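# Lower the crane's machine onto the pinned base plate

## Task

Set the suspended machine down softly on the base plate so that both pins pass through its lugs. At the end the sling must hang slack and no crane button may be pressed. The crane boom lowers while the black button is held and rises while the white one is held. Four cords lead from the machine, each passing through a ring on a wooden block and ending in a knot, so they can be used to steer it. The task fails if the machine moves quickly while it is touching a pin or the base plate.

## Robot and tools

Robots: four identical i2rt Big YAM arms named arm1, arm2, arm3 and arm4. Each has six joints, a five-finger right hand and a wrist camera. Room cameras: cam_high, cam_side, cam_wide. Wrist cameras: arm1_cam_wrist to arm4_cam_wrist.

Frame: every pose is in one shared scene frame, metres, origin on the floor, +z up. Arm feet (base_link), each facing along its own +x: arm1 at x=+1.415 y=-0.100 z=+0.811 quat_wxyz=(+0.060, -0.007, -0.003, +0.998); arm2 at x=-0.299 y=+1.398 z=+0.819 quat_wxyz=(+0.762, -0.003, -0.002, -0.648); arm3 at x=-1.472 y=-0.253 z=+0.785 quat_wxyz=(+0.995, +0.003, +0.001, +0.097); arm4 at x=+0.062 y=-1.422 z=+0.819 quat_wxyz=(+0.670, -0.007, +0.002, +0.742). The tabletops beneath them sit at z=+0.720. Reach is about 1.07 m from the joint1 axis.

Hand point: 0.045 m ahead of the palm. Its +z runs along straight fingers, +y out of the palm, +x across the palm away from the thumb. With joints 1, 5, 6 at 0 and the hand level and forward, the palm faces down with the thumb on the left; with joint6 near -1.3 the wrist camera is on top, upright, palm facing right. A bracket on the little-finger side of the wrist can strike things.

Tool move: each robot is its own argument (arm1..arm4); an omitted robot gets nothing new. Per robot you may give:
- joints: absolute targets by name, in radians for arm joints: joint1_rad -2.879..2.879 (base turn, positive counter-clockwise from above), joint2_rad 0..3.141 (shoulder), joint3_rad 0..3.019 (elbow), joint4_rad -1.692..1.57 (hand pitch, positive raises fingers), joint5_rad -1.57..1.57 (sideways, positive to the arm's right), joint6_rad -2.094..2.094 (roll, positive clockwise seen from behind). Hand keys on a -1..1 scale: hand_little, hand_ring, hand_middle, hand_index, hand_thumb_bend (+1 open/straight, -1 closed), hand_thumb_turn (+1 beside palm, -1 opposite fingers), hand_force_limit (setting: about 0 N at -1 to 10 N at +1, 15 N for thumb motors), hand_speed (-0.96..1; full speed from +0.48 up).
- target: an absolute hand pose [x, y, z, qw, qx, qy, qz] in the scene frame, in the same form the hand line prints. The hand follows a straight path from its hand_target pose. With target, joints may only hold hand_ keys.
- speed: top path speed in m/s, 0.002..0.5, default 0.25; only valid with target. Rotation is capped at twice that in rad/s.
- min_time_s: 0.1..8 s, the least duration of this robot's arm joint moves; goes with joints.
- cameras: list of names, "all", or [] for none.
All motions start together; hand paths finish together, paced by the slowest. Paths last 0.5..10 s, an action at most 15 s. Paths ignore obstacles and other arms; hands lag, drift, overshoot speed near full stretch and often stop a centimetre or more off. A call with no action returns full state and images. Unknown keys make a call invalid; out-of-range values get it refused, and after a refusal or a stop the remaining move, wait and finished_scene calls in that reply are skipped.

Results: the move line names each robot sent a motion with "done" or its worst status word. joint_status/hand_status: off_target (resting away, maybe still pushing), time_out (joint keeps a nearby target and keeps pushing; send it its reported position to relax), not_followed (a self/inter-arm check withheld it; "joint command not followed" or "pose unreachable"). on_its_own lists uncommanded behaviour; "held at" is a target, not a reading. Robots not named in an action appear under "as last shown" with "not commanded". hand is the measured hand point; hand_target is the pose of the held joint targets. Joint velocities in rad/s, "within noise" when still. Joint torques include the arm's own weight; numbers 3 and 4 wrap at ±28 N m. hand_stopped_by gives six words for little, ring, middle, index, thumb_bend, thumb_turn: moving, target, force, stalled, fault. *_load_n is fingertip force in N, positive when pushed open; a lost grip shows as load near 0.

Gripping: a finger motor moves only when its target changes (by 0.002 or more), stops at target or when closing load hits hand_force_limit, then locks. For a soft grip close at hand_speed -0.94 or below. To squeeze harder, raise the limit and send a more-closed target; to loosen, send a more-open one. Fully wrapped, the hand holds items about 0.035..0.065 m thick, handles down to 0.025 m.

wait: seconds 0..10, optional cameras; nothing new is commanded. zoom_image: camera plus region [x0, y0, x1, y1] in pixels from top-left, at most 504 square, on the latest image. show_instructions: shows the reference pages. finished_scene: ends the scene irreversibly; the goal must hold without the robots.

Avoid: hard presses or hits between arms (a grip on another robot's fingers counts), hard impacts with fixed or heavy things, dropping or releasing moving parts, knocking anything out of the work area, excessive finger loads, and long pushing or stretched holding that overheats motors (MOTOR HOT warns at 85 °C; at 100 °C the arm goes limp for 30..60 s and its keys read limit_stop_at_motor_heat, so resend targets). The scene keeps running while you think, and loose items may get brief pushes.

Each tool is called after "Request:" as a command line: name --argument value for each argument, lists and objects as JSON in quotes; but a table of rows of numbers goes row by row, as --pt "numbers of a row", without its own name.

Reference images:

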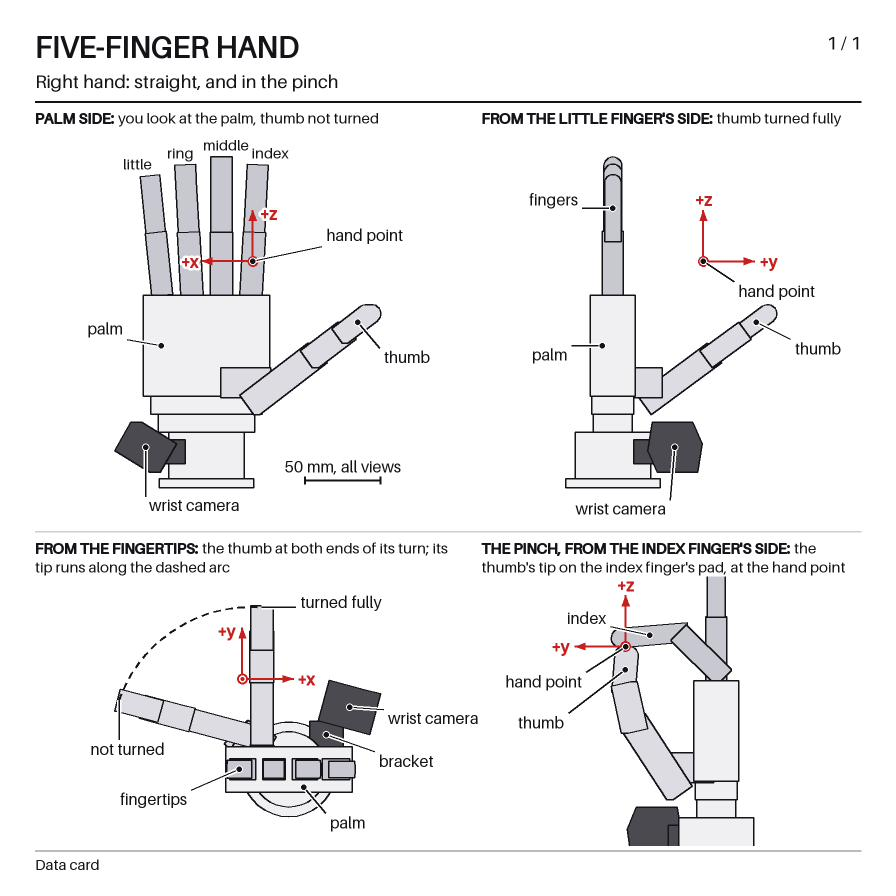

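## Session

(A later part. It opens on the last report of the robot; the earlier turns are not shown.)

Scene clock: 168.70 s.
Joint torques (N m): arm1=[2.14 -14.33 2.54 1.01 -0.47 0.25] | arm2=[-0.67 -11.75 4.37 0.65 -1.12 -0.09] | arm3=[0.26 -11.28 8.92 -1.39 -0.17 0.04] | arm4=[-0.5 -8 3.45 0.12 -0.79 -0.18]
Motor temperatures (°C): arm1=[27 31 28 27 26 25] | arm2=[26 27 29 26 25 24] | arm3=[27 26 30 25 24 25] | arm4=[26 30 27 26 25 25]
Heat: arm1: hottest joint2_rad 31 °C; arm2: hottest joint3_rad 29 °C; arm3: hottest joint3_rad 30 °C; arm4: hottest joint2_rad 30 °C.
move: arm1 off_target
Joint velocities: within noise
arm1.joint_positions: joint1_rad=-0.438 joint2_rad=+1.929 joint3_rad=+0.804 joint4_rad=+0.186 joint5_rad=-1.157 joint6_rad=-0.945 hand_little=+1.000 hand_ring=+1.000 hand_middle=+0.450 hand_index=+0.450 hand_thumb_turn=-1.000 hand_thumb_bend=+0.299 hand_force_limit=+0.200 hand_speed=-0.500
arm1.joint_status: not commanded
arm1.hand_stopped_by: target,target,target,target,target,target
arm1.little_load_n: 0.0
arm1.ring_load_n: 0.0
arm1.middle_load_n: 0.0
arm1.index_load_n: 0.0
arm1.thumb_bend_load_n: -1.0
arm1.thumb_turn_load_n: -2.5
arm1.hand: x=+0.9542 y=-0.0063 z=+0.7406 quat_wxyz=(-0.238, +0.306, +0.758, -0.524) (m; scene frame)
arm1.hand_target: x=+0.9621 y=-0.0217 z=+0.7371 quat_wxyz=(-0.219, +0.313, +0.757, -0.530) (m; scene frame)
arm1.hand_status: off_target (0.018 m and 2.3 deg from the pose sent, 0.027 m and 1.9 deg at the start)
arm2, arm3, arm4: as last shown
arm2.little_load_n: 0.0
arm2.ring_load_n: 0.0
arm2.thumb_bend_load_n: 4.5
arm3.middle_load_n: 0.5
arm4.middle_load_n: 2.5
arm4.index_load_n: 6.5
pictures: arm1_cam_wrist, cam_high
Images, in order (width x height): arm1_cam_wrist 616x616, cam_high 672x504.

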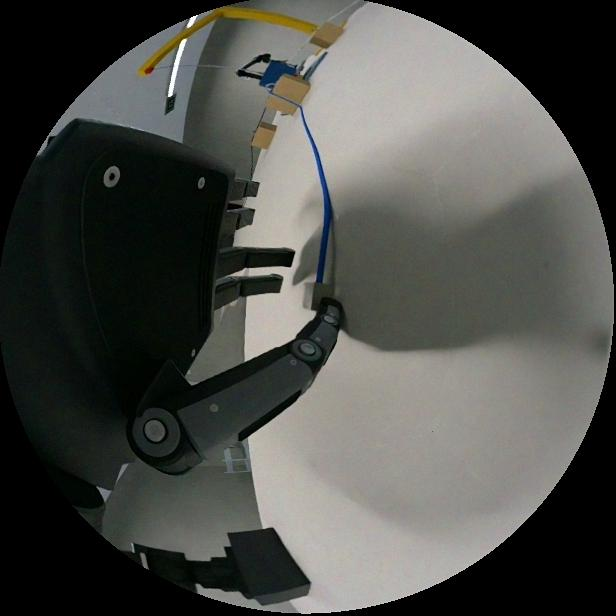

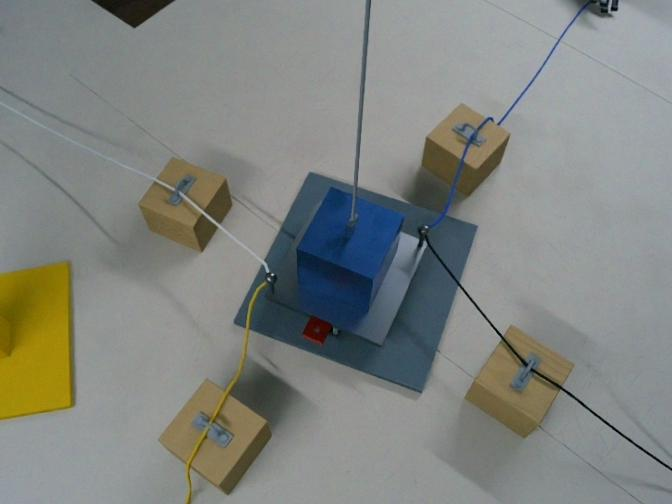

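Request:
move --arm1 '{"joints": {"hand_force_limit": 0.5, "hand_speed": -0.88, "hand_middle": -0.35, "hand_index": -0.35}}' --cameras '["arm1_cam_wrist", "cam_high"]'

Request:
zoom_image --camera "arm1_cam_wrist" --region '[200, 200, 440, 420]'

Scene clock: 172.07 s.
Joint torques (N m): arm1=[0.67 -14.04 2.66 0.77 -0.16 0.12] | arm2=[-0.67 -11.75 4.38 0.66 -1.13 -0.09] | arm3=[0.21 -11.28 8.91 -1.37 -0.17 0.05] | arm4=[-0.5 -7.94 3.49 0.14 -0.8 -0.19]
Motor temperatures (°C): arm1=[27 31 27 27 26 25] | arm2=[26 27 29 26 25 24] | arm3=[27 26 30 25 24 25] | arm4=[26 30 27 26 25 25]
Heat: arm1: hottest joint2_rad 31 °C; arm2: hottest joint3_rad 29 °C; arm3: hottest joint3_rad 30 °C; arm4: hottest joint2_rad 30 °C.
move: arm1 off_target
Joint velocities: within noise
arm1.joint_positions: joint1_rad=-0.419 joint2_rad=+1.928 joint3_rad=+0.802 joint4_rad=+0.191 joint5_rad=-1.166 joint6_rad=-0.934 hand_little=+1.000 hand_ring=+1.000 hand_middle=-0.116 hand_index=-0.350 hand_thumb_turn=-1.000 hand_thumb_bend=+0.301 hand_force_limit=+0.500 hand_speed=-0.880
arm1.joint_status: hand_middle off_target (ended at -0.116, target -0.350); the others done
arm1.hand_stopped_by: target,target,force,target,target,target
arm1.little_load_n: 0.0
arm1.ring_load_n: 0.0
arm1.middle_load_n: 7.0
arm1.index_load_n: 0.0
arm1.thumb_bend_load_n: 2.5
arm1.thumb_turn_load_n: 3.5
arm1.hand: x=+0.9535 y=-0.0169 z=+0.7424 quat_wxyz=(-0.230, +0.300, +0.758, -0.531) (m; scene frame)
arm1.hand_target: x=+0.9622 y=-0.0216 z=+0.7370 quat_wxyz=(-0.219, +0.313, +0.757, -0.530) (m; scene frame)
arm1.hand_status: not commanded
arm2, arm3, arm4: as last shown
arm2.ring_load_n: -0.5
arm2.thumb_bend_load_n: 5.0
arm2.thumb_turn_load_n: 4.5
arm3.index_load_n: 0.0
arm4.ring_load_n: -0.5
arm4.thumb_bend_load_n: 4.0
pictures: arm1_cam_wrist, cam_high
Images, in order (width x height): arm1_cam_wrist 616x616, cam_high 672x504.

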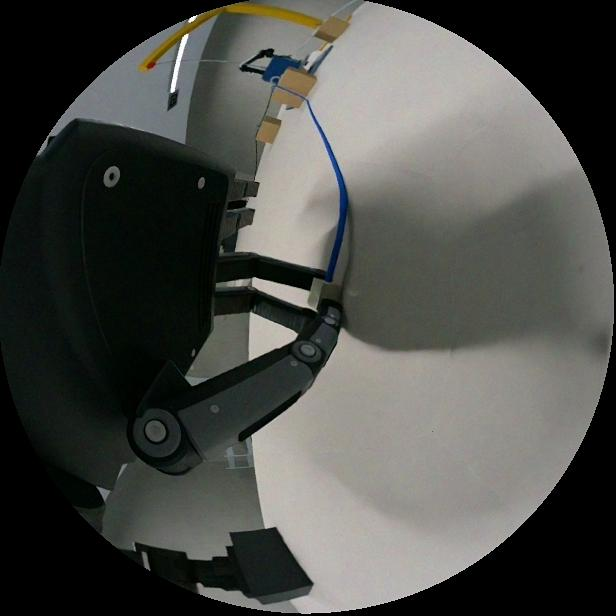

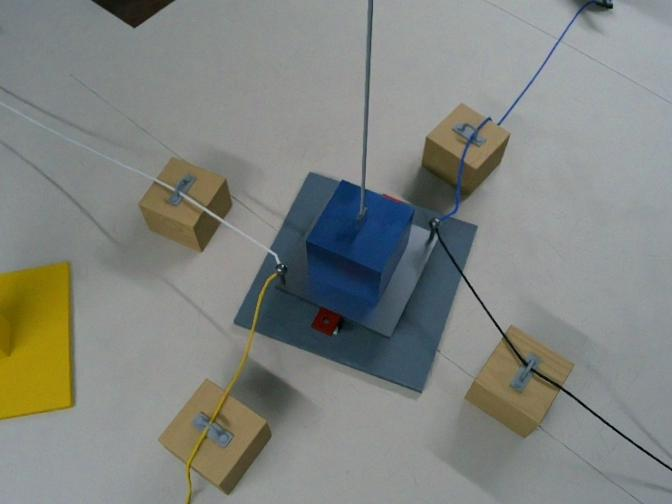

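Scaled by 2.100 from the camera's 616x616 image, which has a finer 880x880 frame.

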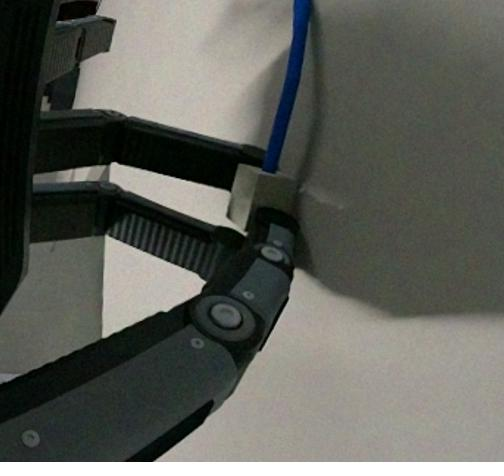

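Request:
move --arm1 '{"joints": {"hand_force_limit": 0.9, "hand_speed": -0.9, "hand_middle": -0.45, "hand_thumb_bend": 0.0}}' --cameras '["arm1_cam_wrist"]'

Request:
zoom_image --camera "arm1_cam_wrist" --region '[200, 200, 440, 420]'

Scene clock: 173.97 s.
Joint torques (N m): arm1=[0.44 -14.33 2.69 0.81 -0.16 0.12] | arm2=[-0.67 -11.75 4.38 0.68 -1.12 -0.09] | arm3=[0.26 -11.22 8.91 -1.39 -0.17 0.05] | arm4=[-0.5 -8.06 3.48 0.14 -0.8 -0.18]
Motor temperatures (°C): arm1=[27 31 27 27 26 25] | arm2=[26 27 29 26 25 24] | arm3=[27 26 30 25 24 25] | arm4=[26 30 27 26 25 25]
Heat: arm1: hottest joint2_rad 31 °C; arm2: hottest joint3_rad 29 °C; arm3: hottest joint3_rad 30 °C; arm4: hottest joint2_rad 30 °C.
move: arm1 off_target
Joint velocities: within noise
arm1.joint_positions: joint1_rad=-0.419 joint2_rad=+1.928 joint3_rad=+0.802 joint4_rad=+0.191 joint5_rad=-1.166 joint6_rad=-0.932 hand_little=+1.000 hand_ring=+1.000 hand_middle=-0.122 hand_index=-0.350 hand_thumb_turn=-1.000 hand_thumb_bend=+0.255 hand_force_limit=+0.900 hand_speed=-0.900
arm1.joint_status: hand_middle off_target (ended at -0.122, target -0.450); hand_thumb_bend off_target (ended at +0.255, target +0.000); the others done
arm1.hand_stopped_by: target,target,force,target,force,target
arm1.little_load_n: 0.0
arm1.ring_load_n: 0.0
arm1.middle_load_n: 10.5
arm1.index_load_n: 1.5
arm1.thumb_bend_load_n: 13.5
arm1.thumb_turn_load_n: 5.5
arm1.hand: x=+0.9535 y=-0.0170 z=+0.7424 quat_wxyz=(-0.230, +0.301, +0.758, -0.532) (m; scene frame)
arm1.hand_target: x=+0.9622 y=-0.0216 z=+0.7370 quat_wxyz=(-0.219, +0.313, +0.757, -0.530) (m; scene frame)
arm1.hand_status: not commanded
arm2.joint_positions: joint1_rad=-0.316 joint2_rad=+1.705 joint3_rad=+0.665 joint4_rad=-0.280 joint5_rad=-1.203 joint6_rad=-1.279 hand_little=+1.000 hand_ring=+1.000 hand_middle=-0.143 hand_index=-0.111 hand_thumb_turn=-1.000 hand_thumb_bend=+0.201 hand_force_limit=+0.000 hand_speed=-0.930
arm2.joint_status: not commanded
arm2.hand_stopped_by: target,target,force,force,target,target
arm2.little_load_n: -0.5
arm2.ring_load_n: 0.0
arm2.middle_load_n: 5.5
arm2.index_load_n: 6.0
arm2.thumb_bend_load_n: 4.5
arm2.thumb_turn_load_n: 4.0
arm2.hand: x=-0.1896 y=+1.0421 z=+0.7932 quat_wxyz=(-0.353, +0.498, -0.653, +0.449) (m; scene frame)
arm2.hand_target: x=-0.1919 y=+1.0401 z=+0.7999 quat_wxyz=(-0.349, +0.499, -0.650, +0.455) (m; scene frame)
arm2.hand_status: not commanded
arm3.joint_positions: joint1_rad=+0.405 joint2_rad=+1.607 joint3_rad=+1.179 joint4_rad=-1.128 joint5_rad=+0.007 joint6_rad=-0.072 hand_little=-1.000 hand_ring=-1.000 hand_middle=-1.000 hand_index=+1.000 hand_thumb_turn=+1.000 hand_thumb_bend=+1.000 hand_force_limit=+0.000 hand_speed=+0.200
arm3.joint_status: not commanded
arm3.hand_stopped_by: target,target,target,target,target,target
arm3.little_load_n: 0.0
arm3.ring_load_n: 0.0
arm3.middle_load_n: 0.0
arm3.index_load_n: 0.5
arm3.thumb_bend_load_n: -0.5
arm3.thumb_turn_load_n: 0.0
arm3.hand: x=-1.1611 y=-0.0119 z=+0.8647 quat_wxyz=(-0.007, +0.900, -0.435, +0.005) (m; scene frame)
arm3.hand_target: x=-1.1580 y=-0.0120 z=+0.8680 quat_wxyz=(+0.000, +0.899, -0.438, +0.000) (m; scene frame)
arm3.hand_status: not commanded
arm4.joint_positions: joint1_rad=-0.827 joint2_rad=+1.648 joint3_rad=+0.625 joint4_rad=-0.644 joint5_rad=-1.235 joint6_rad=-1.671 hand_little=+1.000 hand_ring=+1.000 hand_middle=-0.089 hand_index=-0.089 hand_thumb_turn=-1.000 hand_thumb_bend=+0.151 hand_force_limit=+0.100 hand_speed=-0.920
arm4.joint_status: not commanded
arm4.hand_stopped_by: target,target,force,force,target,target
arm4.little_load_n: 0.0
arm4.ring_load_n: 0.0
arm4.middle_load_n: 2.5
arm4.index_load_n: 6.5
arm4.thumb_bend_load_n: 3.5
arm4.thumb_turn_load_n: 2.5
arm4.hand: x=+0.1229 y=-1.1099 z=+0.7981 quat_wxyz=(-0.519, +0.742, +0.346, -0.247) (m; scene frame)
arm4.hand_target: x=+0.1240 y=-1.1129 z=+0.7999 quat_wxyz=(-0.520, +0.743, +0.346, -0.242) (m; scene frame)
arm4.hand_status: not commanded
pictures: arm1_cam_wrist
Images, in order (width x height): arm1_cam_wrist 616x616.

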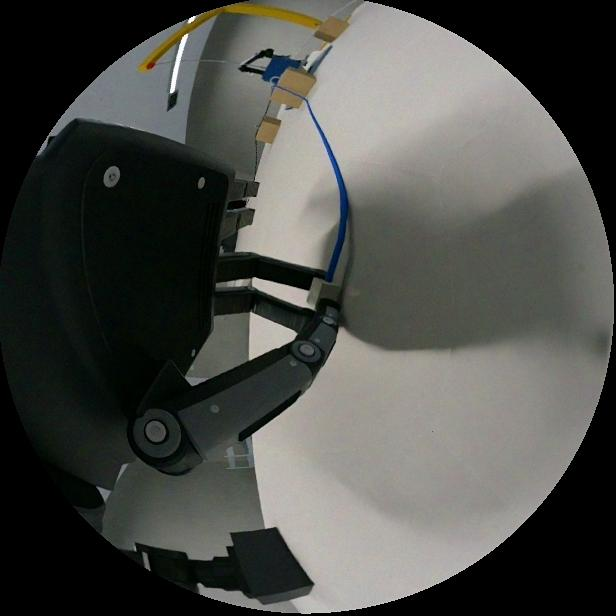

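Scaled by 2.100 from the camera's 616x616 image, which has a finer 880x880 frame.

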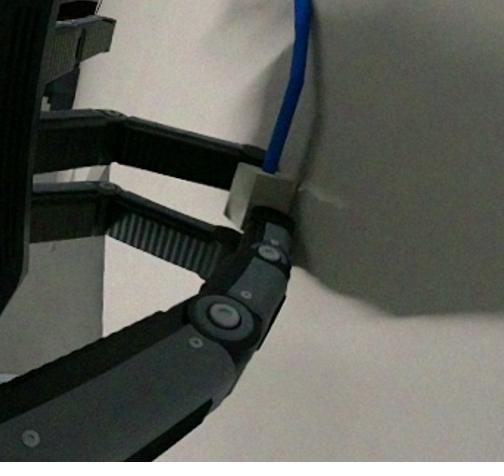

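Request:
move --arm1 '{"target": [0.960, -0.010, 0.795, -0.2195, 0.3135, 0.7568, -0.5299], "speed": 0.1}' --cameras '[]'

Request:
move --arm1 '{"target": [1.025, 0.006, 0.80, -0.2195, 0.3135, 0.7568, -0.5299], "speed": 0.08}' --cameras '["arm1_cam_wrist", "cam_high", "cam_side"]'

Scene clock: 175.77 s.
Joint torques (N m): arm1=[-0.21 -14.45 6.48 0.5 -0.72 -0.13] | arm2=[-0.67 -11.81 4.37 0.66 -1.12 -0.09] | arm3=[0.21 -11.22 8.91 -1.37 -0.17 0.05] | arm4=[-0.73 -8.06 3.45 0.06 -0.81 -0.17]
Motor temperatures (°C): arm1=[27 31 27 27 26 25] | arm2=[26 26 29 26 25 24] | arm3=[27 26 30 25 24 25] | arm4=[26 30 26 26 25 25]
Heat: arm1: hottest joint2_rad 31 °C; arm2: hottest joint3_rad 29 °C; arm3: hottest joint3_rad 30 °C; arm4: hottest joint2_rad 30 °C.
move: arm1 off_target
Joint velocities: within noise
arm1.joint_positions: joint1_rad=-0.433 joint2_rad=+1.794 joint3_rad=+0.797 joint4_rad=-0.024 joint5_rad=-1.164 joint6_rad=-0.950 hand_little=+1.000 hand_ring=+1.000 hand_middle=-0.122 hand_index=-0.350 hand_thumb_turn=-1.000 hand_thumb_bend=+0.255 hand_force_limit=+0.900 hand_speed=-0.900
arm1.joint_status: not commanded
arm1.hand_stopped_by: target,target,force,target,force,target
arm1.little_load_n: 0.0
arm1.ring_load_n: 0.0
arm1.middle_load_n: 10.5
arm1.index_load_n: 1.5
arm1.thumb_bend_load_n: 13.5
arm1.thumb_turn_load_n: 5.5
arm1.hand: x=+0.9691 y=-0.0194 z=+0.7848 quat_wxyz=(-0.204, +0.324, +0.755, -0.533) (m; scene frame)
arm1.hand_target: x=+0.9603 y=-0.0102 z=+0.7950 quat_wxyz=(-0.220, +0.314, +0.757, -0.530) (m; scene frame)
arm1.hand_status: off_target (0.017 m and 2.2 deg from the pose sent, 0.053 m and 1.9 deg at the start)
arm2, arm3, arm4: as last shown
arm2.little_load_n: 0.0
arm2.middle_load_n: 5.0
arm2.thumb_bend_load_n: 5.0
arm3.thumb_bend_load_n: 0.0
arm4.ring_load_n: -0.5
arm4.middle_load_n: 3.0
arm4.index_load_n: 7.0
pictures: none
No camera images: "cameras" was empty.

Scene clock: 177.70 s.
Joint torques (N m): arm1=[-0.03 -13.27 4.6 0.14 -0.67 -0.1] | arm2=[-0.73 -11.52 4.41 0.66 -1.11 -0.05] | arm3=[0.32 -11.28 8.92 -1.39 -0.17 0.05] | arm4=[-0.44 -7.94 3.47 0.14 -0.78 -0.16]
Motor temperatures (°C): arm1=[27 31 27 27 26 25] | arm2=[26 26 29 26 25 24] | arm3=[27 26 30 25 24 25] | arm4=[26 30 26 26 25 25]
Heat: arm1: hottest joint2_rad 31 °C; arm2: hottest joint3_rad 29 °C; arm3: hottest joint3_rad 30 °C; arm4: hottest joint2_rad 30 °C.
move: arm1 done
Joint velocities: within noise
arm1.joint_positions: joint1_rad=-0.560 joint2_rad=+1.720 joint3_rad=+0.756 joint4_rad=-0.325 joint5_rad=-1.222 joint6_rad=-1.269 hand_little=+1.000 hand_ring=+1.000 hand_middle=-0.122 hand_index=-0.350 hand_thumb_turn=-1.000 hand_thumb_bend=+0.255 hand_force_limit=+0.900 hand_speed=-0.900
arm1.joint_status: not commanded
arm1.hand_stopped_by: target,target,force,target,force,target
arm1.little_load_n: -0.5
arm1.ring_load_n: 0.0
arm1.middle_load_n: 12.0
arm1.index_load_n: 1.5
arm1.thumb_bend_load_n: 13.5
arm1.thumb_turn_load_n: 4.0
arm1.hand: x=+1.0235 y=+0.0035 z=+0.7955 quat_wxyz=(-0.215, +0.314, +0.756, -0.532) (m; scene frame)
arm1.hand_target: x=+1.0248 y=+0.0060 z=+0.8000 quat_wxyz=(-0.220, +0.313, +0.757, -0.530) (m; scene frame)
arm1.hand_status: done (0.005 m and 0.6 deg from the pose sent, 0.063 m and 2.2 deg at the start)
arm2, arm3, arm4: as last shown
arm2.joint_positions: joint1_rad=-0.316 joint2_rad=+1.703 joint3_rad=+0.665 joint4_rad=-0.280 joint5_rad=-1.203 joint6_rad=-1.284 hand_little=+1.000 hand_ring=+1.000 hand_middle=-0.143 hand_index=-0.111 hand_thumb_turn=-1.000 hand_thumb_bend=+0.201 hand_force_limit=+0.000 hand_speed=-0.930
arm2.middle_load_n: 6.0
arm2.thumb_turn_load_n: 3.5
arm2.hand: x=-0.1899 y=+1.0416 z=+0.7937 quat_wxyz=(-0.352, +0.499, -0.651, +0.450) (m; scene frame)
arm2.hand_target: x=-0.1920 y=+1.0399 z=+0.7999 quat_wxyz=(-0.349, +0.499, -0.650, +0.455) (m; scene frame)
arm4.joint_positions: joint1_rad=-0.827 joint2_rad=+1.648 joint3_rad=+0.625 joint4_rad=-0.644 joint5_rad=-1.235 joint6_rad=-1.672 hand_little=+1.000 hand_ring=+1.000 hand_middle=-0.089 hand_index=-0.089 hand_thumb_turn=-1.000 hand_thumb_bend=+0.151 hand_force_limit=+0.100 hand_speed=-0.920
arm4.little_load_n: -0.5
arm4.ring_load_n: 0.0
arm4.thumb_turn_load_n: 2.0
arm4.hand: x=+0.1229 y=-1.1098 z=+0.7981 quat_wxyz=(-0.519, +0.741, +0.347, -0.246) (m; scene frame)
arm4.hand_target: x=+0.1239 y=-1.1129 z=+0.7999 quat_wxyz=(-0.520, +0.742, +0.346, -0.242) (m; scene frame)
pictures: arm1_cam_wrist, cam_high, cam_side
Images, in order (width x height): arm1_cam_wrist 616x616, cam_high 672x504, cam_side 672x504.

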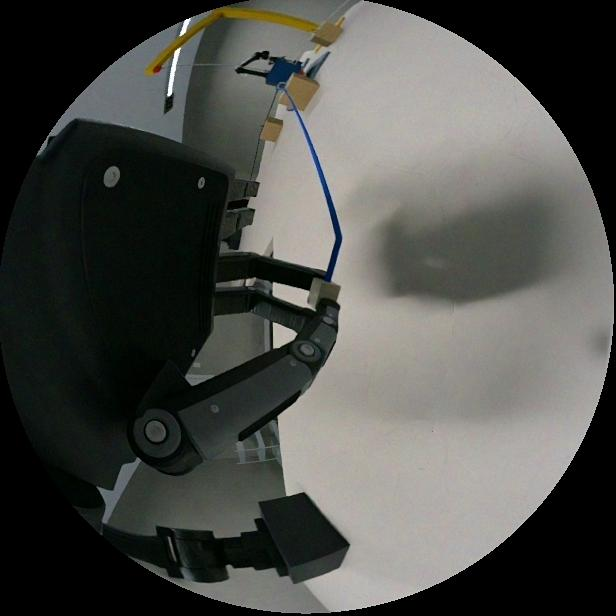

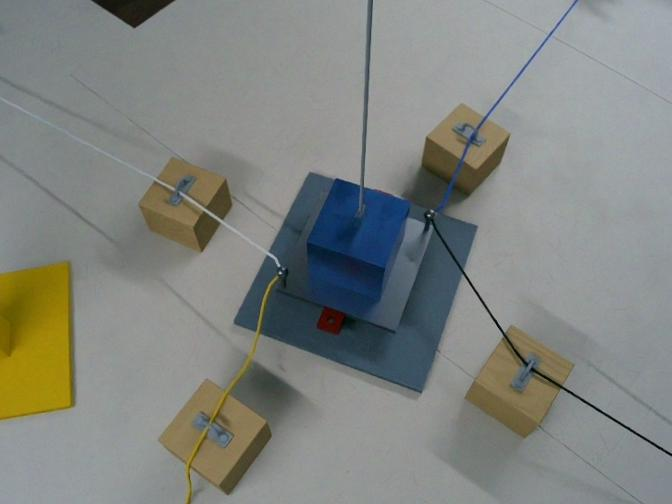

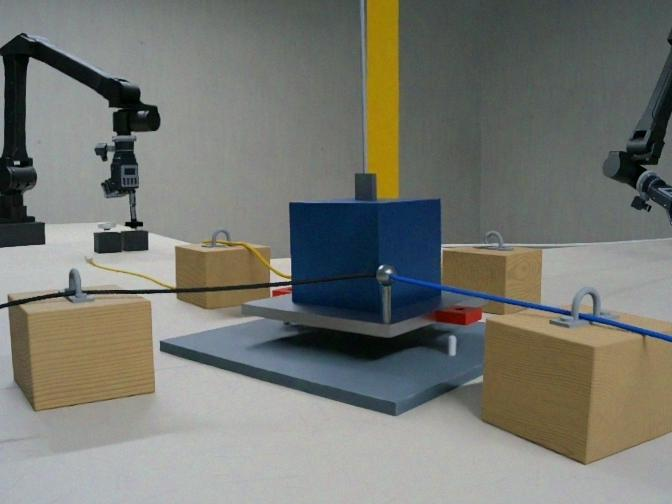

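Request:
zoom_image --camera "cam_high" --region '[220, 160, 490, 400]'

Request:
zoom_image --camera "cam_side" --region '[220, 230, 500, 420]'

Request:
zoom_image --camera "cam_high" --region '[290, 290, 380, 360]'

Scaled by 1.867 from the camera's 672x504 image, which has a finer 960x720 frame.

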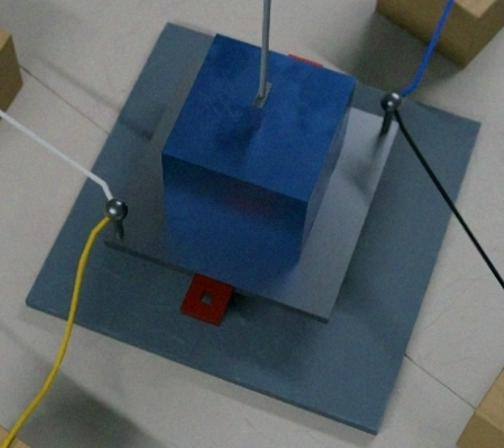

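Scaled by 1.800 from the camera's 672x504 image, which has a finer 960x720 frame.

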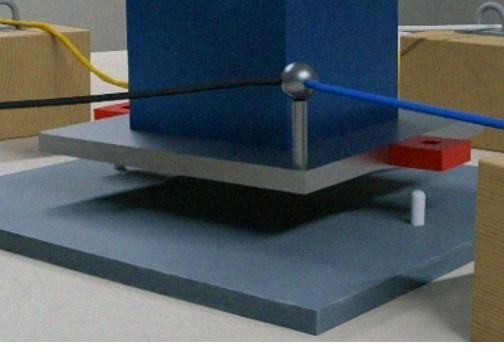

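Scaled by 5.600 from the camera's 672x504 image, which has a finer 960x720 frame.

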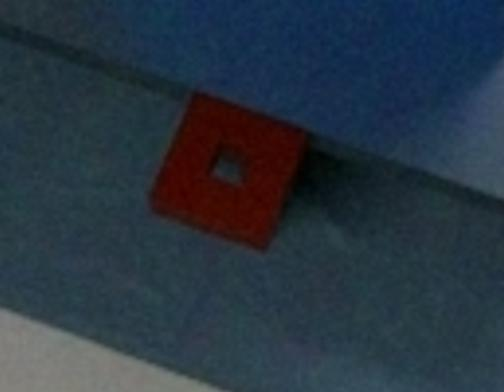

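Request:
move --arm2 '{"target": [-0.190, 1.029, 0.80, 0.3492, -0.4987, 0.6499, -0.4551], "speed": 0.03}' --arm4 '{"target": [0.125, -1.125, 0.80, 0.5198, -0.7424, -0.3462, 0.2424], "speed": 0.03}' --cameras '["cam_high", "cam_side"]'

Request:
zoom_image --camera "cam_high" --region '[220, 160, 490, 400]'

Request:
zoom_image --camera "cam_side" --region '[220, 230, 500, 420]'

Request:
zoom_image --camera "cam_high" --region '[290, 290, 380, 360]'

Scene clock: 188.33 s.
Joint torques (N m): arm1=[-0.15 -13.27 4.59 0.06 -0.63 -0.01] | arm2=[0.15 -10.17 6.17 1.28 -1 0.12] | arm3=[0.21 -11.22 8.9 -1.39 -0.17 0.05] | arm4=[-0.56 -7.94 2.96 -0.2 -0.66 -0.16]
Motor temperatures (°C): arm1=[27 31 27 27 26 25] | arm2=[26 27 29 26 25 24] | arm3=[26 26 30 25 24 25] | arm4=[26 30 26 26 25 25]
Heat: arm1: hottest joint2_rad 31 °C; arm2: hottest joint3_rad 29 °C; arm3: hottest joint3_rad 30 °C; arm4: hottest joint2_rad 30 °C.
move: arm2 off_target; arm4 done
Joint velocities: within noise
arm1, arm3: as last shown
arm1.joint_positions: joint1_rad=-0.560 joint2_rad=+1.720 joint3_rad=+0.756 joint4_rad=-0.325 joint5_rad=-1.222 joint6_rad=-1.275 hand_little=+1.000 hand_ring=+1.000 hand_middle=-0.122 hand_index=-0.350 hand_thumb_turn=-1.000 hand_thumb_bend=+0.255 hand_force_limit=+0.900 hand_speed=-0.900
arm1.little_load_n: 0.0
arm1.middle_load_n: 13.5
arm1.thumb_turn_load_n: 2.5
arm1.hand: x=+1.0233 y=+0.0037 z=+0.7955 quat_wxyz=(-0.217, +0.312, +0.757, -0.532) (m; scene frame)
arm1.hand_target: x=+1.0249 y=+0.0060 z=+0.8000 quat_wxyz=(-0.220, +0.314, +0.757, -0.530) (m; scene frame)
arm2.joint_positions: joint1_rad=-0.316 joint2_rad=+1.703 joint3_rad=+0.667 joint4_rad=-0.280 joint5_rad=-1.203 joint6_rad=-1.279 hand_little=+1.000 hand_ring=+1.000 hand_middle=-0.143 hand_index=-0.111 hand_thumb_turn=-1.000 hand_thumb_bend=+0.201 hand_force_limit=+0.000 hand_speed=-0.930
arm2.joint_status: not commanded
arm2.hand_stopped_by: target,target,force,force,target,target
arm2.little_load_n: 0.0
arm2.ring_load_n: 0.0
arm2.middle_load_n: 5.5
arm2.index_load_n: 6.0
arm2.thumb_bend_load_n: 5.0
arm2.thumb_turn_load_n: 3.5
arm2.hand: x=-0.1899 y=+1.0410 z=+0.7942 quat_wxyz=(-0.353, +0.498, -0.652, +0.450) (m; scene frame)
arm2.hand_target: x=-0.1901 y=+1.0293 z=+0.8002 quat_wxyz=(-0.349, +0.499, -0.650, +0.455) (m; scene frame)
arm2.hand_status: off_target (0.013 m and 0.8 deg from the pose sent, 0.014 m and 0.7 deg at the start)
arm3.index_load_n: 0.0
arm3.thumb_bend_load_n: -0.5
arm4.joint_positions: joint1_rad=-0.855 joint2_rad=+1.648 joint3_rad=+0.625 joint4_rad=-0.714 joint5_rad=-1.234 joint6_rad=-1.758 hand_little=+1.000 hand_ring=+1.000 hand_middle=-0.089 hand_index=-0.089 hand_thumb_turn=-1.000 hand_thumb_bend=+0.151 hand_force_limit=+0.100 hand_speed=-0.920
arm4.joint_status: not commanded
arm4.hand_stopped_by: target,target,force,force,target,target
arm4.little_load_n: 0.0
arm4.ring_load_n: 0.0
arm4.middle_load_n: 4.0
arm4.index_load_n: 6.5
arm4.thumb_bend_load_n: 3.5
arm4.thumb_turn_load_n: 1.5
arm4.hand: x=+0.1263 y=-1.1182 z=+0.7989 quat_wxyz=(-0.522, +0.739, +0.350, -0.242) (m; scene frame)
arm4.hand_target: x=+0.1249 y=-1.1248 z=+0.7999 quat_wxyz=(-0.520, +0.742, +0.346, -0.242) (m; scene frame)
arm4.hand_status: done (0.007 m and 0.6 deg from the pose sent, 0.015 m and 0.5 deg at the start)
pictures: cam_high, cam_side
Images, in order (width x height): cam_high 672x504, cam_side 672x504.

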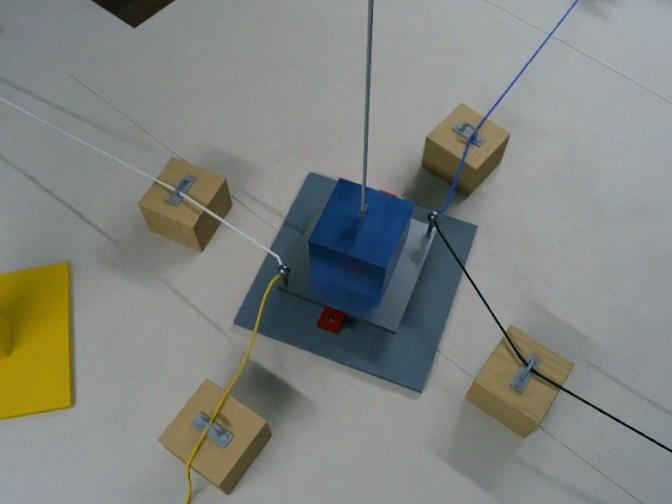

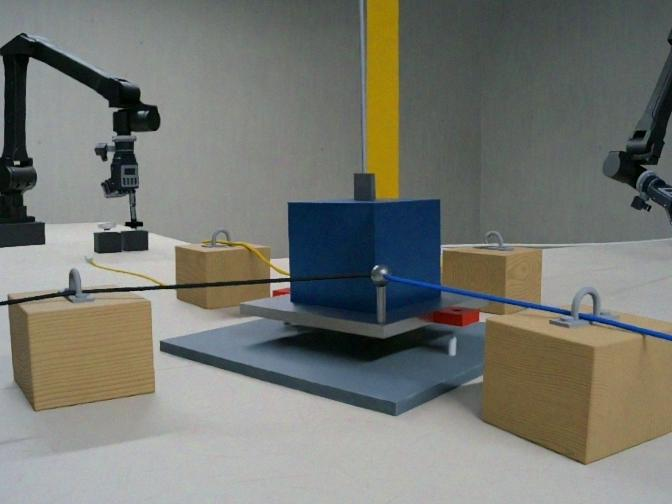

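Scaled by 1.867 from the camera's 672x504 image, which has a finer 960x720 frame.

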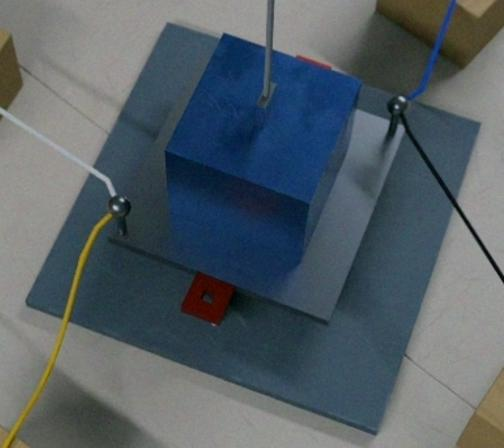

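Scaled by 1.800 from the camera's 672x504 image, which has a finer 960x720 frame.

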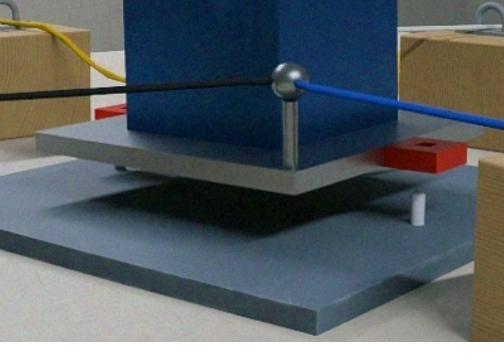

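Scaled by 5.600 from the camera's 672x504 image, which has a finer 960x720 frame.

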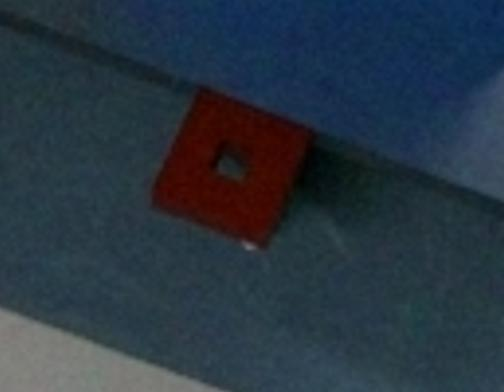

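Request:
move --arm3 '{"target": [-1.158, -0.012, 0.836, 0, -0.8988, 0.4384, 0], "speed": 0.1}' --cameras '[]'

Request:
move --arm3 '{"target": [-1.158, -0.012, 0.868, 0, -0.8988, 0.4384, 0], "speed": 0.15}' --cameras '["cam_high", "cam_side"]'

Request:
zoom_image --camera "cam_side" --region '[220, 230, 500, 420]'

Request:
zoom_image --camera "cam_high" --region '[290, 290, 380, 360]'

Scene clock: 190.00 s.
Joint torques (N m): arm1=[0.03 -13.45 4.6 0.18 -0.62 -0.06] | arm2=[0.09 -10.17 6.26 1.28 -1 0.12] | arm3=[0.21 -9.35 5.63 1.16 -0.17 0.05] | arm4=[-0.56 -7.94 2.96 -0.17 -0.68 -0.15]
Motor temperatures (°C): arm1=[27 31 27 27 26 25] | arm2=[26 27 29 26 25 24] | arm3=[26 26 30 25 24 25] | arm4=[26 30 26 26 25 25]
Heat: arm1: hottest joint2_rad 31 °C; arm2: hottest joint3_rad 29 °C; arm3: hottest joint3_rad 30 °C; arm4: hottest joint2_rad 30 °C.
move: arm3 off_target
Joint velocities: within noise
arm1, arm2, arm4: as last shown
arm1.little_load_n: -0.5
arm1.middle_load_n: 13.0
arm1.thumb_turn_load_n: 3.0
arm2.thumb_turn_load_n: 4.0
arm3.joint_positions: joint1_rad=+0.405 joint2_rad=+1.617 joint3_rad=+1.179 joint4_rad=-1.114 joint5_rad=+0.007 joint6_rad=-0.072 hand_little=-1.000 hand_ring=-1.000 hand_middle=-1.000 hand_index=+0.999 hand_thumb_turn=+1.000 hand_thumb_bend=+1.000 hand_force_limit=+0.000 hand_speed=+0.200
arm3.joint_status: not commanded
arm3.hand_stopped_by: target,target,target,target,target,target
arm3.little_load_n: 0.0
arm3.ring_load_n: 0.0
arm3.middle_load_n: 0.0
arm3.index_load_n: -5.5
arm3.thumb_bend_load_n: 0.0
arm3.thumb_turn_load_n: 0.0
arm3.hand: x=-1.1587 y=-0.0103 z=+0.8602 quat_wxyz=(-0.008, +0.900, -0.435, +0.006) (m; scene frame)
arm3.hand_target: x=-1.1589 y=-0.0126 z=+0.8371 quat_wxyz=(+0.000, +0.899, -0.438, +0.000) (m; scene frame)
arm3.hand_status: off_target (0.024 m and 1.2 deg from the pose sent, 0.029 m and 1.0 deg at the start)
arm4.joint_positions: joint1_rad=-0.855 joint2_rad=+1.648 joint3_rad=+0.625 joint4_rad=-0.714 joint5_rad=-1.234 joint6_rad=-1.759 hand_little=+1.000 hand_ring=+1.000 hand_middle=-0.089 hand_index=-0.089 hand_thumb_turn=-1.000 hand_thumb_bend=+0.151 hand_force_limit=+0.100 hand_speed=-0.920
arm4.hand: x=+0.1264 y=-1.1182 z=+0.7989 quat_wxyz=(-0.522, +0.739, +0.350, -0.242) (m; scene frame)
pictures: none
No camera images: "cameras" was empty.

Scene clock: 190.97 s.
Joint torques (N m): arm1=[-0.15 -13.27 4.66 0.1 -0.63 -0.03] | arm2=[0.09 -10.11 6.26 1.28 -1 0.12] | arm3=[0.32 -11.28 8.87 -1.36 -0.17 0.05] | arm4=[-0.91 -7.88 2.91 -0.14 -0.67 -0.16]
Motor temperatures (°C): arm1=[27 31 27 27 26 25] | arm2=[26 27 29 26 25 24] | arm3=[26 26 30 25 24 25] | arm4=[26 30 26 26 25 25]
Heat: arm1: hottest joint2_rad 31 °C; arm2: hottest joint3_rad 29 °C; arm3: hottest joint3_rad 30 °C; arm4: hottest joint2_rad 30 °C.
move: arm3 done
Joint velocities: within noise
arm1, arm2, arm4: as last shown
arm1.little_load_n: 0.0
arm3.joint_positions: joint1_rad=+0.405 joint2_rad=+1.608 joint3_rad=+1.179 joint4_rad=-1.129 joint5_rad=+0.007 joint6_rad=-0.072 hand_little=-1.000 hand_ring=-1.000 hand_middle=-1.000 hand_index=+1.000 hand_thumb_turn=+1.000 hand_thumb_bend=+1.000 hand_force_limit=+0.000 hand_speed=+0.200
arm3.joint_status: not commanded
arm3.hand_stopped_by: target,target,target,target,target,target
arm3.little_load_n: 0.0
arm3.ring_load_n: 0.0
arm3.middle_load_n: 0.0
arm3.index_load_n: 0.5
arm3.thumb_bend_load_n: 0.0
arm3.thumb_turn_load_n: -0.5
arm3.hand: x=-1.1612 y=-0.0120 z=+0.8647 quat_wxyz=(-0.006, +0.900, -0.435, +0.005) (m; scene frame)
arm3.hand_target: x=-1.1581 y=-0.0121 z=+0.8679 quat_wxyz=(+0.000, +0.899, -0.438, +0.000) (m; scene frame)
arm3.hand_status: done (0.005 m and 1.0 deg from the pose sent, 0.008 m and 1.2 deg at the start)
pictures: cam_high, cam_side
Images, in order (width x height): cam_high 672x504, cam_side 672x504.

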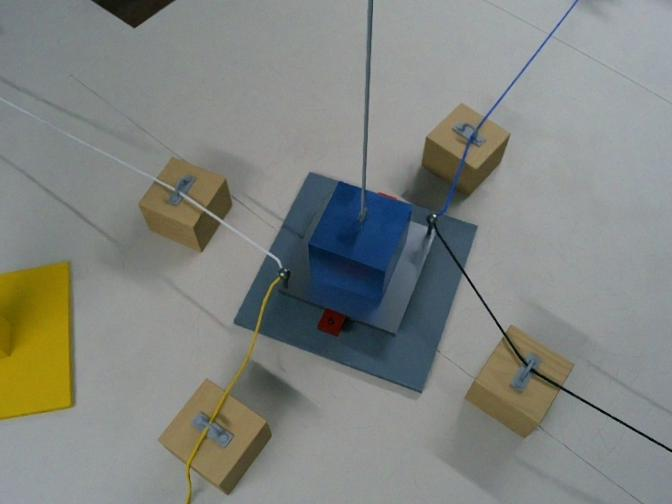

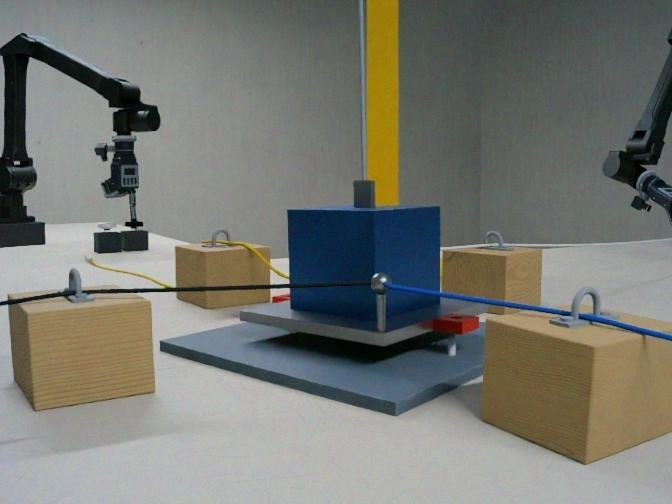

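Scaled by 1.800 from the camera's 672x504 image, which has a finer 960x720 frame.

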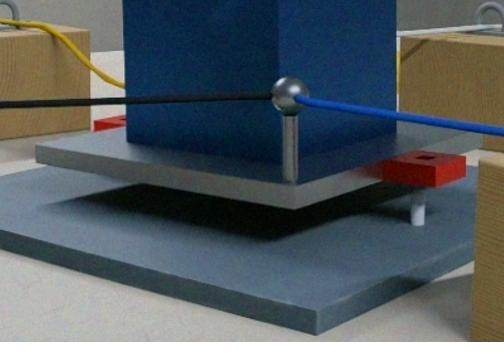

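Scaled by 5.600 from the camera's 672x504 image, which has a finer 960x720 frame.

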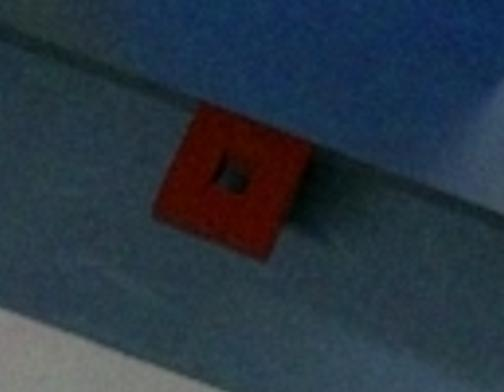

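Request:
move --arm2 '{"target": [-0.189, 1.021, 0.80, 0.3492, -0.4987, 0.6499, -0.4551], "speed": 0.03}' --arm4 '{"target": [0.128, -1.136, 0.80, 0.5198, -0.7424, -0.3462, 0.2424], "speed": 0.03}' --cameras '["cam_high", "cam_side"]'

Request:
zoom_image --camera "cam_high" --region '[220, 160, 490, 400]'

Request:
zoom_image --camera "cam_side" --region '[220, 230, 500, 420]'

Request:
zoom_image --camera "cam_high" --region '[290, 290, 380, 360]'

Scene clock: 193.70 s.
Joint torques (N m): arm1=[-0.03 -13.33 4.67 0.13 -0.58 0] | arm2=[0.38 -9.41 6.38 1.4 -0.92 0.1] | arm3=[0.21 -11.22 8.88 -1.37 -0.17 0.06] | arm4=[-0.85 -7.53 2.96 -0.53 -0.44 -0.11]
Motor temperatures (°C): arm1=[27 31 27 27 26 25] | arm2=[26 27 29 26 25 24] | arm3=[26 26 30 25 24 25] | arm4=[26 30 26 26 25 25]
Heat: arm1: hottest joint2_rad 31 °C; arm2: hottest joint3_rad 29 °C; arm3: hottest joint3_rad 30 °C; arm4: hottest joint2_rad 30 °C.
move: arm2 off_target; arm4 done
Joint velocities: within noise
arm1, arm3: as last shown
arm1.joint_positions: joint1_rad=-0.560 joint2_rad=+1.720 joint3_rad=+0.756 joint4_rad=-0.325 joint5_rad=-1.224 joint6_rad=-1.279 hand_little=+1.000 hand_ring=+1.000 hand_middle=-0.122 hand_index=-0.350 hand_thumb_turn=-1.000 hand_thumb_bend=+0.255 hand_force_limit=+0.900 hand_speed=-0.900
arm1.middle_load_n: 14.5
arm1.thumb_turn_load_n: 2.0
arm1.hand: x=+1.0231 y=+0.0037 z=+0.7956 quat_wxyz=(-0.218, +0.310, +0.757, -0.532) (m; scene frame)
arm1.hand_target: x=+1.0248 y=+0.0060 z=+0.8000 quat_wxyz=(-0.220, +0.313, +0.757, -0.530) (m; scene frame)
arm2.joint_positions: joint1_rad=-0.314 joint2_rad=+1.705 joint3_rad=+0.686 joint4_rad=-0.273 joint5_rad=-1.203 joint6_rad=-1.260 hand_little=+1.000 hand_ring=+1.000 hand_middle=-0.143 hand_index=-0.111 hand_thumb_turn=-1.000 hand_thumb_bend=+0.201 hand_force_limit=+0.000 hand_speed=-0.930
arm2.joint_status: not commanded
arm2.hand_stopped_by: target,target,force,force,target,target
arm2.little_load_n: 0.0
arm2.ring_load_n: 0.0
arm2.middle_load_n: 5.5
arm2.index_load_n: 6.5
arm2.thumb_bend_load_n: 4.5
arm2.thumb_turn_load_n: 4.0
arm2.hand: x=-0.1903 y=+1.0315 z=+0.7980 quat_wxyz=(-0.350, +0.498, -0.652, +0.453) (m; scene frame)
arm2.hand_target: x=-0.1890 y=+1.0213 z=+0.8002 quat_wxyz=(-0.349, +0.499, -0.650, +0.455) (m; scene frame)
arm2.hand_status: off_target (0.011 m and 0.4 deg from the pose sent, 0.021 m and 0.8 deg at the start)
arm3.thumb_bend_load_n: -0.5
arm3.thumb_turn_load_n: 0.0
arm4.joint_positions: joint1_rad=-0.886 joint2_rad=+1.648 joint3_rad=+0.625 joint4_rad=-0.793 joint5_rad=-1.231 joint6_rad=-1.859 hand_little=+1.000 hand_ring=+1.000 hand_middle=-0.089 hand_index=-0.089 hand_thumb_turn=-1.000 hand_thumb_bend=+0.151 hand_force_limit=+0.100 hand_speed=-0.920
arm4.joint_status: not commanded
arm4.hand_stopped_by: target,target,force,force,target,target
arm4.little_load_n: 0.0
arm4.ring_load_n: 0.0
arm4.middle_load_n: 5.5
arm4.index_load_n: 6.0
arm4.thumb_bend_load_n: 3.5
arm4.thumb_turn_load_n: 0.5
arm4.hand: x=+0.1298 y=-1.1274 z=+0.8003 quat_wxyz=(-0.525, +0.736, +0.355, -0.238) (m; scene frame)
arm4.hand_target: x=+0.1278 y=-1.1357 z=+0.7999 quat_wxyz=(-0.520, +0.742, +0.346, -0.242) (m; scene frame)
arm4.hand_status: done (0.009 m and 1.4 deg from the pose sent, 0.018 m and 0.6 deg at the start)
pictures: cam_high, cam_side
Images, in order (width x height): cam_high 672x504, cam_side 672x504.

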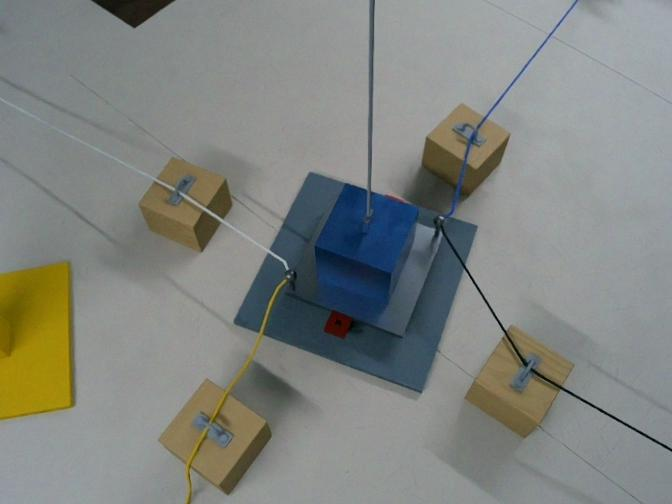

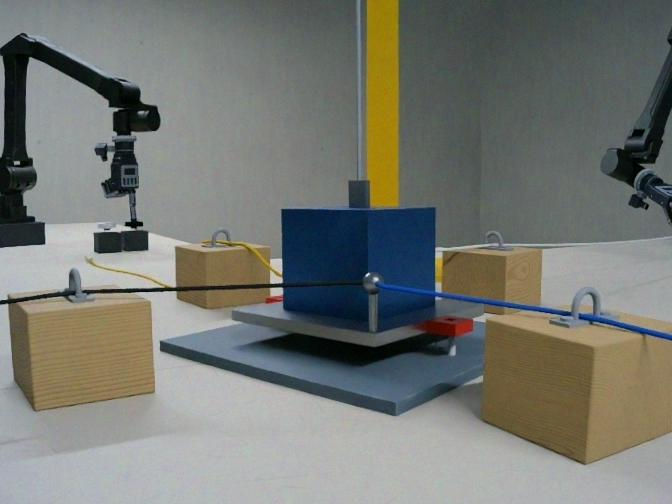

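Scaled by 1.867 from the camera's 672x504 image, which has a finer 960x720 frame.

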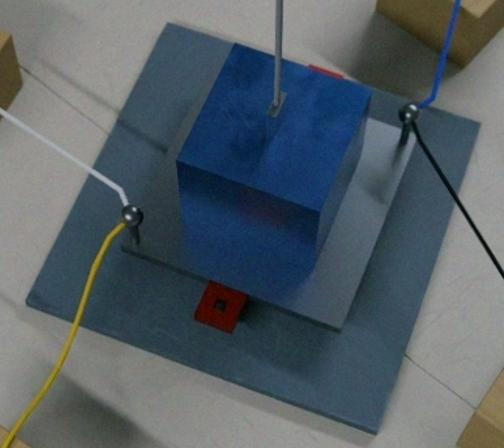

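Scaled by 1.800 from the camera's 672x504 image, which has a finer 960x720 frame.

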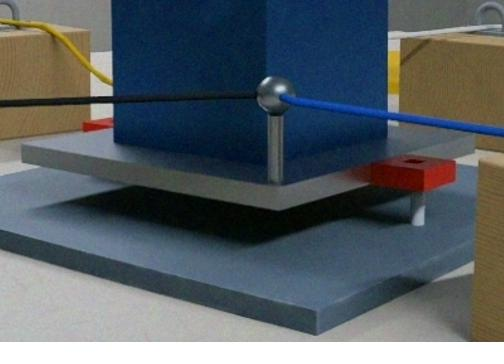

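Scaled by 5.600 from the camera's 672x504 image, which has a finer 960x720 frame.

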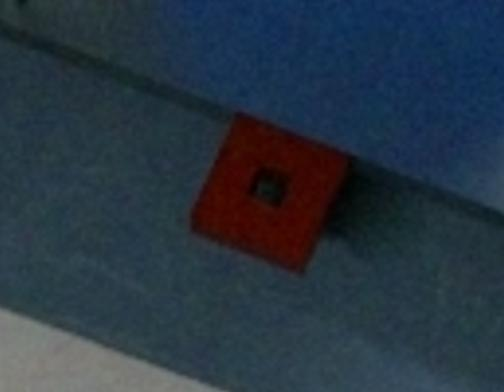

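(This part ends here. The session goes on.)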